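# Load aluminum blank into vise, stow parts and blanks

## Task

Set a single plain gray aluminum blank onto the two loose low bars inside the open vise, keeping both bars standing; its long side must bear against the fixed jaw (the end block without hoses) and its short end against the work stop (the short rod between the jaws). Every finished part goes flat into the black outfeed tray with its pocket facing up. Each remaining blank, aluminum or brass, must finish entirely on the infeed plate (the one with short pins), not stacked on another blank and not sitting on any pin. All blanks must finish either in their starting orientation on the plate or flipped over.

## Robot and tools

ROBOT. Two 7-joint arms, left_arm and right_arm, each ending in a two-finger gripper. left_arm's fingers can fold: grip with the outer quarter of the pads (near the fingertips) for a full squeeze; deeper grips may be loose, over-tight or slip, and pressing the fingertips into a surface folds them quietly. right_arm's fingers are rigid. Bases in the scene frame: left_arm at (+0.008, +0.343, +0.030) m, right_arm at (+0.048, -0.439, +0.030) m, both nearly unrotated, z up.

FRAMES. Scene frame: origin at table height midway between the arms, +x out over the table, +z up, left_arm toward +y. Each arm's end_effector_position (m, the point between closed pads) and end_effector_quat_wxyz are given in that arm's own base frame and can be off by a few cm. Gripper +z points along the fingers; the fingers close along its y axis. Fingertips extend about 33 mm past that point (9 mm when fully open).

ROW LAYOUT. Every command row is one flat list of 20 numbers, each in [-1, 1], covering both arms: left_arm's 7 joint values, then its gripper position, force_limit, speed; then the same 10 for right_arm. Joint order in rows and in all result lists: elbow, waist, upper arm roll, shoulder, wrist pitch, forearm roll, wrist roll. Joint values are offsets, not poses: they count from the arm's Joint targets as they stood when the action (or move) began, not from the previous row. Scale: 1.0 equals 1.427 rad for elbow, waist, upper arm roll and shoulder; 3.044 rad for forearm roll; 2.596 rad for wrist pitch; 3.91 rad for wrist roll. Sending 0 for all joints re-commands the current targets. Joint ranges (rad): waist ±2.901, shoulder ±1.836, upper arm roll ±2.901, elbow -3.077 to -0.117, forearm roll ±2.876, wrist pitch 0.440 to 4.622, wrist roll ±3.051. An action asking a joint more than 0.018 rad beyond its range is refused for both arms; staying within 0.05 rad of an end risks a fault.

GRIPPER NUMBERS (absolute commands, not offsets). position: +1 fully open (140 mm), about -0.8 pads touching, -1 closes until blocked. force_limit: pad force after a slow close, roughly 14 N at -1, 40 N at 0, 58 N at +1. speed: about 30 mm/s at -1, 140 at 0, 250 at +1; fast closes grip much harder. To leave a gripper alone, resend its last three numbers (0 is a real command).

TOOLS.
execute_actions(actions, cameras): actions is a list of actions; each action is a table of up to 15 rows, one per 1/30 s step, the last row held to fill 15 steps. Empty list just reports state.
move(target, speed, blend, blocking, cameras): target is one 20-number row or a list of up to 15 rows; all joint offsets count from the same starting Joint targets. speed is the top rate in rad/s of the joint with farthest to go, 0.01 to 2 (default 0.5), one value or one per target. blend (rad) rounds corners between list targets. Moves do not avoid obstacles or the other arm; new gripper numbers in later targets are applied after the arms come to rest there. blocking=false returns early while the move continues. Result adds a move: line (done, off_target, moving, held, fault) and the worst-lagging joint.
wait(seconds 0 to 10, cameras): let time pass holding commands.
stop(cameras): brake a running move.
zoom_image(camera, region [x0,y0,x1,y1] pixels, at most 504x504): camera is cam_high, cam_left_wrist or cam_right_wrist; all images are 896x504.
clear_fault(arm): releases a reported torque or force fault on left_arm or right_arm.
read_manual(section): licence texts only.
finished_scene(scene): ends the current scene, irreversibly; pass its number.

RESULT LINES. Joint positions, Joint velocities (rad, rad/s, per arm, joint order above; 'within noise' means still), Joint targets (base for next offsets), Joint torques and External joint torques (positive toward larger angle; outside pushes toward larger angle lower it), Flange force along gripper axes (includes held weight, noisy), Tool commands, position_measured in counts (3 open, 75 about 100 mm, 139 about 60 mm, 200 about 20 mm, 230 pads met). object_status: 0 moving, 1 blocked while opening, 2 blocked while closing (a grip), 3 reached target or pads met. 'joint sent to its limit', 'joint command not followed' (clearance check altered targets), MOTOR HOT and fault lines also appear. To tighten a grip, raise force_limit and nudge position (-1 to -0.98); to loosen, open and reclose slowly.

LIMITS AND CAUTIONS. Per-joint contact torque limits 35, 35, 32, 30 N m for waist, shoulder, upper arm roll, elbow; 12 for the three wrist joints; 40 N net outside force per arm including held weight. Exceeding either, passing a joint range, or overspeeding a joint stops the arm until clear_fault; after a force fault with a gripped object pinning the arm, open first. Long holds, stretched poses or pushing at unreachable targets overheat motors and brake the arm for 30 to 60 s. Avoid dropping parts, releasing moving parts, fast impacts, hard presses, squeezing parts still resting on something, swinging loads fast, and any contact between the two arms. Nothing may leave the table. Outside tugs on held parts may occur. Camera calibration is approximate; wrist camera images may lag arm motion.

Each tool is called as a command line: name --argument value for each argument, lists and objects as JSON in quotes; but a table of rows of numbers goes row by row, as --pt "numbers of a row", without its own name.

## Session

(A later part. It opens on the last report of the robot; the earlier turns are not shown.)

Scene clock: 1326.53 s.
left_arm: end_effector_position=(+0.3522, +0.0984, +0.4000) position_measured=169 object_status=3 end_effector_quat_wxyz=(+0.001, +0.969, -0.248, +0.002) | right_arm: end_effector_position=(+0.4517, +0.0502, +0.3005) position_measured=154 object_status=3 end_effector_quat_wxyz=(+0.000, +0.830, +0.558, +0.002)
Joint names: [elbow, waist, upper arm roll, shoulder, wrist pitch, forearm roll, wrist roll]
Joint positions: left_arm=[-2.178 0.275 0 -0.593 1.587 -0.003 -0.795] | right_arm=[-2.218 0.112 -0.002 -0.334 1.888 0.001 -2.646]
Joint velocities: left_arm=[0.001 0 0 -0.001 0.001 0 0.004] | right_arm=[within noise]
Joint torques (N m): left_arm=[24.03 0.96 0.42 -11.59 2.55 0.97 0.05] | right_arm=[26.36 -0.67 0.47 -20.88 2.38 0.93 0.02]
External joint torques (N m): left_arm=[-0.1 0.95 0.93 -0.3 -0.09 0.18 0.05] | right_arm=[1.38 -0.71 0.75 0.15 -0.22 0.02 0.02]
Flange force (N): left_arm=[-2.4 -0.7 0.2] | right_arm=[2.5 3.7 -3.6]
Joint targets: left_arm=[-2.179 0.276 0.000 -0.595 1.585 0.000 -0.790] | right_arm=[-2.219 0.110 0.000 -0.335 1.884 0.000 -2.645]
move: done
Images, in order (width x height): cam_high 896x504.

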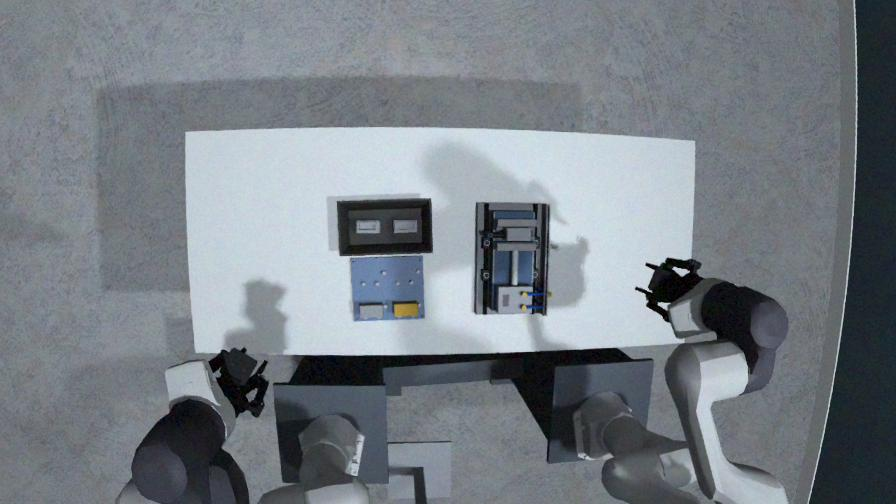

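wait --seconds 0 --cameras '["cam_right_wrist", "cam_left_wrist"]'

Scene clock: 1341.10 s.
left_arm: end_effector_position=(+0.3521, +0.0984, +0.3999) position_measured=169 object_status=3 end_effector_quat_wxyz=(+0.001, +0.969, -0.249, +0.002) | right_arm: end_effector_position=(+0.4517, +0.0502, +0.3005) position_measured=154 object_status=3 end_effector_quat_wxyz=(+0.000, +0.830, +0.558, +0.002)
Joint names: [elbow, waist, upper arm roll, shoulder, wrist pitch, forearm roll, wrist roll]
Joint positions: left_arm=[-2.178 0.275 0 -0.593 1.587 -0.003 -0.793] | right_arm=[-2.218 0.112 -0.002 -0.334 1.888 0.001 -2.646]
Joint velocities: within noise
Joint torques (N m): left_arm=[24.1 0.92 0.41 -11.58 2.61 0.98 0.11] | right_arm=[26.29 -0.66 0.43 -20.76 2.37 0.93 -0.01]
External joint torques (N m): left_arm=[0.05 0.9 0.89 -0.33 -0.01 0.19 0.11] | right_arm=[1.38 -0.58 0.85 0.22 -0.22 0.02 -0.01]
Flange force (N): left_arm=[-2.2 -1.0 0.0] | right_arm=[2.8 3.8 -3.6]
Joint targets: left_arm=[-2.179 0.276 0.000 -0.595 1.585 0.000 -0.790] | right_arm=[-2.219 0.110 0.000 -0.335 1.884 0.000 -2.645]
Tool commands: left_gripper/position=-0.32 left_gripper/force_limit=-1.0 left_gripper/speed=-1.0 right_gripper/position=-0.2 right_gripper/force_limit=-1.0 right_gripper/speed=-0.6
camera_calibration:
cam_left_wrist: T_world_to_cam=[[-0.482563, -0.875859, 0.00167847, 0.262416], [-0.824916, 0.455138, 0.335206, 0.119696], [-0.294357, 0.160373, -0.942143, 0.607482], [0, 0, 0, 1]] pos_world=[0.404188, 0.0779371, 0.531771]
cam_right_wrist: T_world_to_cam=[[0.932879, -0.36016, -0.00466578, -0.392467], [-0.336751, -0.876694, 0.343521, 0.0969614], [-0.127813, -0.318892, -0.939133, 0.491452], [0, 0, 0, 1]] pos_world=[0.46159, 0.100375, 0.4264]
Images, in order (width x height): cam_left_wrist 896x504, cam_right_wrist 896x504.

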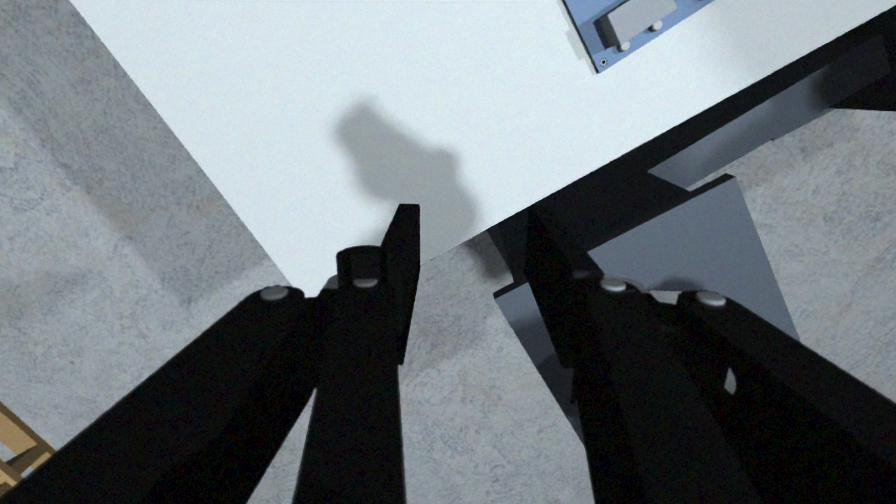

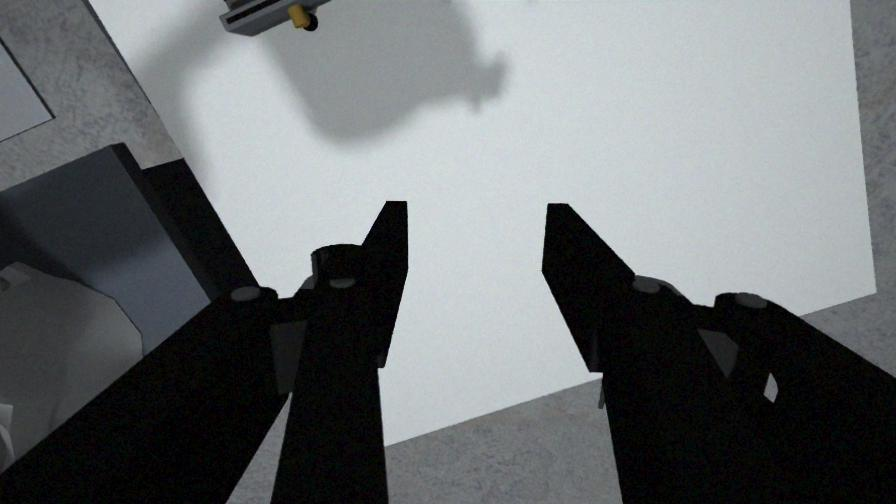

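move --target '[0, 0, 0, 0, 0, 0, 0, -0.32, -1.0, -1.0, 0.3651, 0.2698, 0, 0.2972, -0.0373, 0, 0.0985, -0.2, -1.0, -0.6]' --speed 0.6 --cameras '["cam_right_wrist"]'

Scene clock: 1368.30 s.
left_arm: end_effector_position=(+0.3520, +0.0984, +0.3998) position_measured=169 object_status=3 end_effector_quat_wxyz=(+0.001, +0.969, -0.249, +0.001) | right_arm: end_effector_position=(+0.5206, +0.2821, +0.3203) position_measured=154 object_status=3 end_effector_quat_wxyz=(+0.000, +0.828, +0.561, +0.002)
Joint names: [elbow, waist, upper arm roll, shoulder, wrist pitch, forearm roll, wrist roll]
Joint positions: left_arm=[-2.178 0.275 0 -0.593 1.587 -0.003 -0.793] | right_arm=[-1.7 0.495 0.001 0.088 1.792 0.001 -2.265]
Joint velocities: left_arm=[within noise] | right_arm=[0.001 -0.002 0 0 0 -0.001 0.007]
Joint torques (N m): left_arm=[24.25 0.91 0.47 -11.56 2.63 0.97 0.11] | right_arm=[26.68 -0.32 0.6 -34.85 2.33 0.96 -0.02]
External joint torques (N m): left_arm=[0.28 0.9 0.96 -0.43 0.01 0.18 0.11] | right_arm=[1.7 -0.33 0.49 1.04 -0.3 0.04 -0.03]
Flange force (N): left_arm=[-2.1 -1.2 -0.6] | right_arm=[8.3 6.8 -5.0]
Joint targets: left_arm=[-2.179 0.276 0.000 -0.595 1.585 0.000 -0.790] | right_arm=[-1.698 0.495 0.000 0.089 1.788 0.000 -2.260]
move: done
camera_calibration:
cam_right_wrist: T_world_to_cam=[[0.934797, -0.355141, -0.00543855, -0.375237], [-0.331889, -0.878843, 0.342761, 0.315041], [-0.126508, -0.318607, -0.939407, 0.59216], [0, 0, 0, 1]] pos_world=[0.530242, 0.332276, 0.446254]
Images, in order (width x height): cam_right_wrist 896x504.

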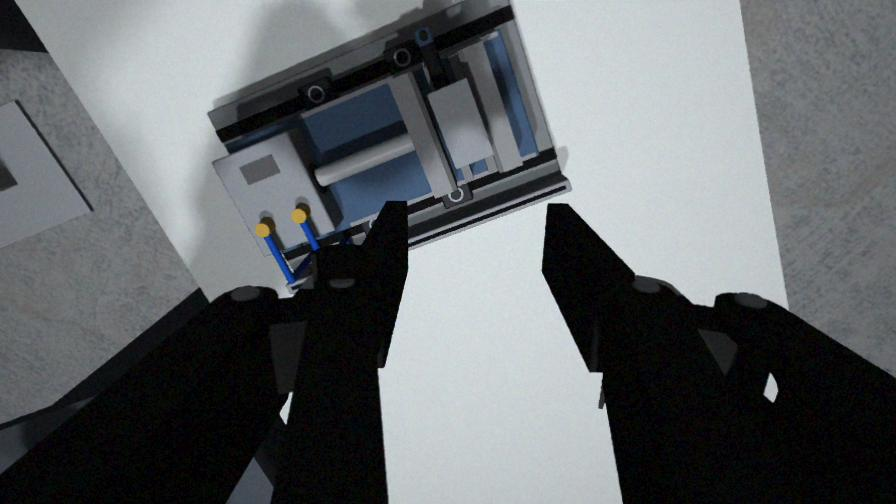

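zoom_image --camera "cam_right_wrist" --region '[380, 20, 540, 180]'

zoom_image --camera "cam_right_wrist" --region '[405, 50, 495, 120]'

Scaled by 3.150 from the camera's 896x504 image, which has a finer 1280x720 frame.

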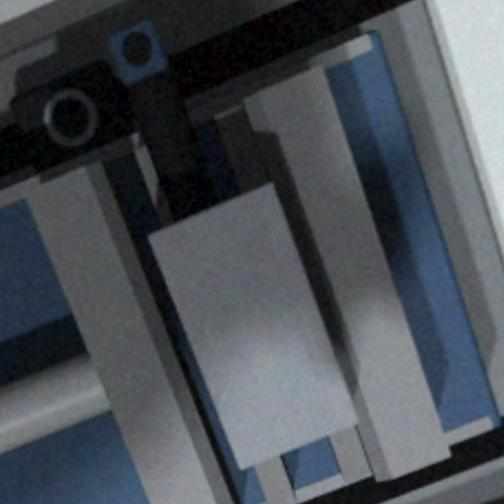

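Scaled by 5.600 from the camera's 896x504 image, which has a finer 1280x720 frame.

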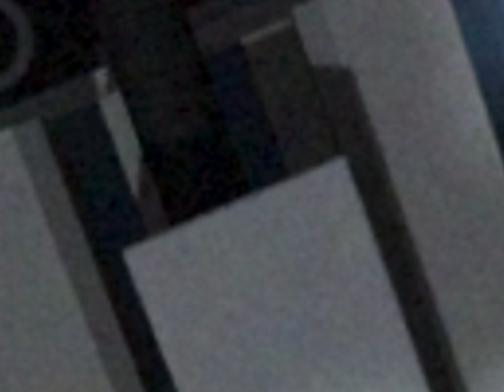

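zoom_image --camera "cam_right_wrist" --region '[440, 50, 530, 110]'

zoom_image --camera "cam_right_wrist" --region '[450, 100, 540, 180]'

Scaled by 5.600 from the camera's 896x504 image, which has a finer 1280x720 frame.

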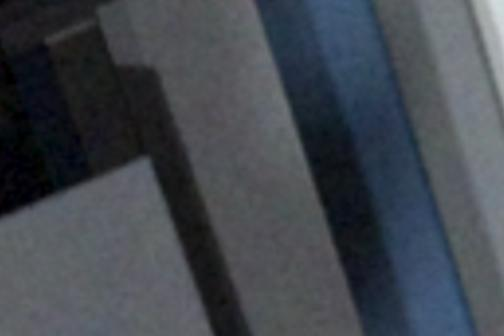

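Scaled by 5.600 from the camera's 896x504 image, which has a finer 1280x720 frame.

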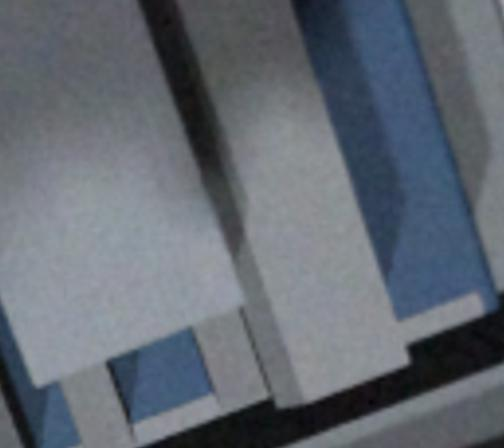

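zoom_image --camera "cam_right_wrist" --region '[475, 120, 535, 180]'

zoom_image --camera "cam_right_wrist" --region '[445, 45, 505, 105]'

Scaled by 8.400 from the camera's 896x504 image, which has a finer 1280x720 frame.

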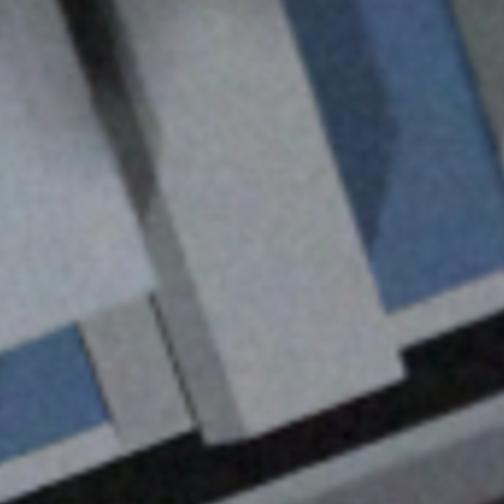

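Scaled by 8.400 from the camera's 896x504 image, which has a finer 1280x720 frame.

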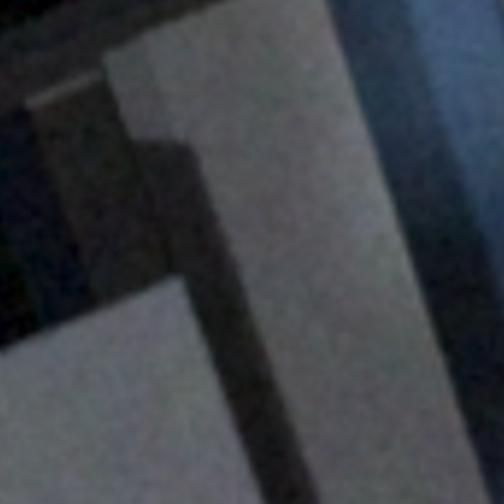

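zoom_image --camera "cam_right_wrist" --region '[418, 62, 468, 100]'

Scaled by 10.080 from the camera's 896x504 image, which has a finer 1280x720 frame.

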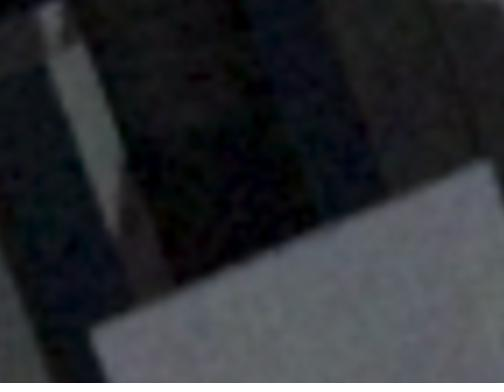

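finished_scene --scene 2

The scene is finished: the task was done.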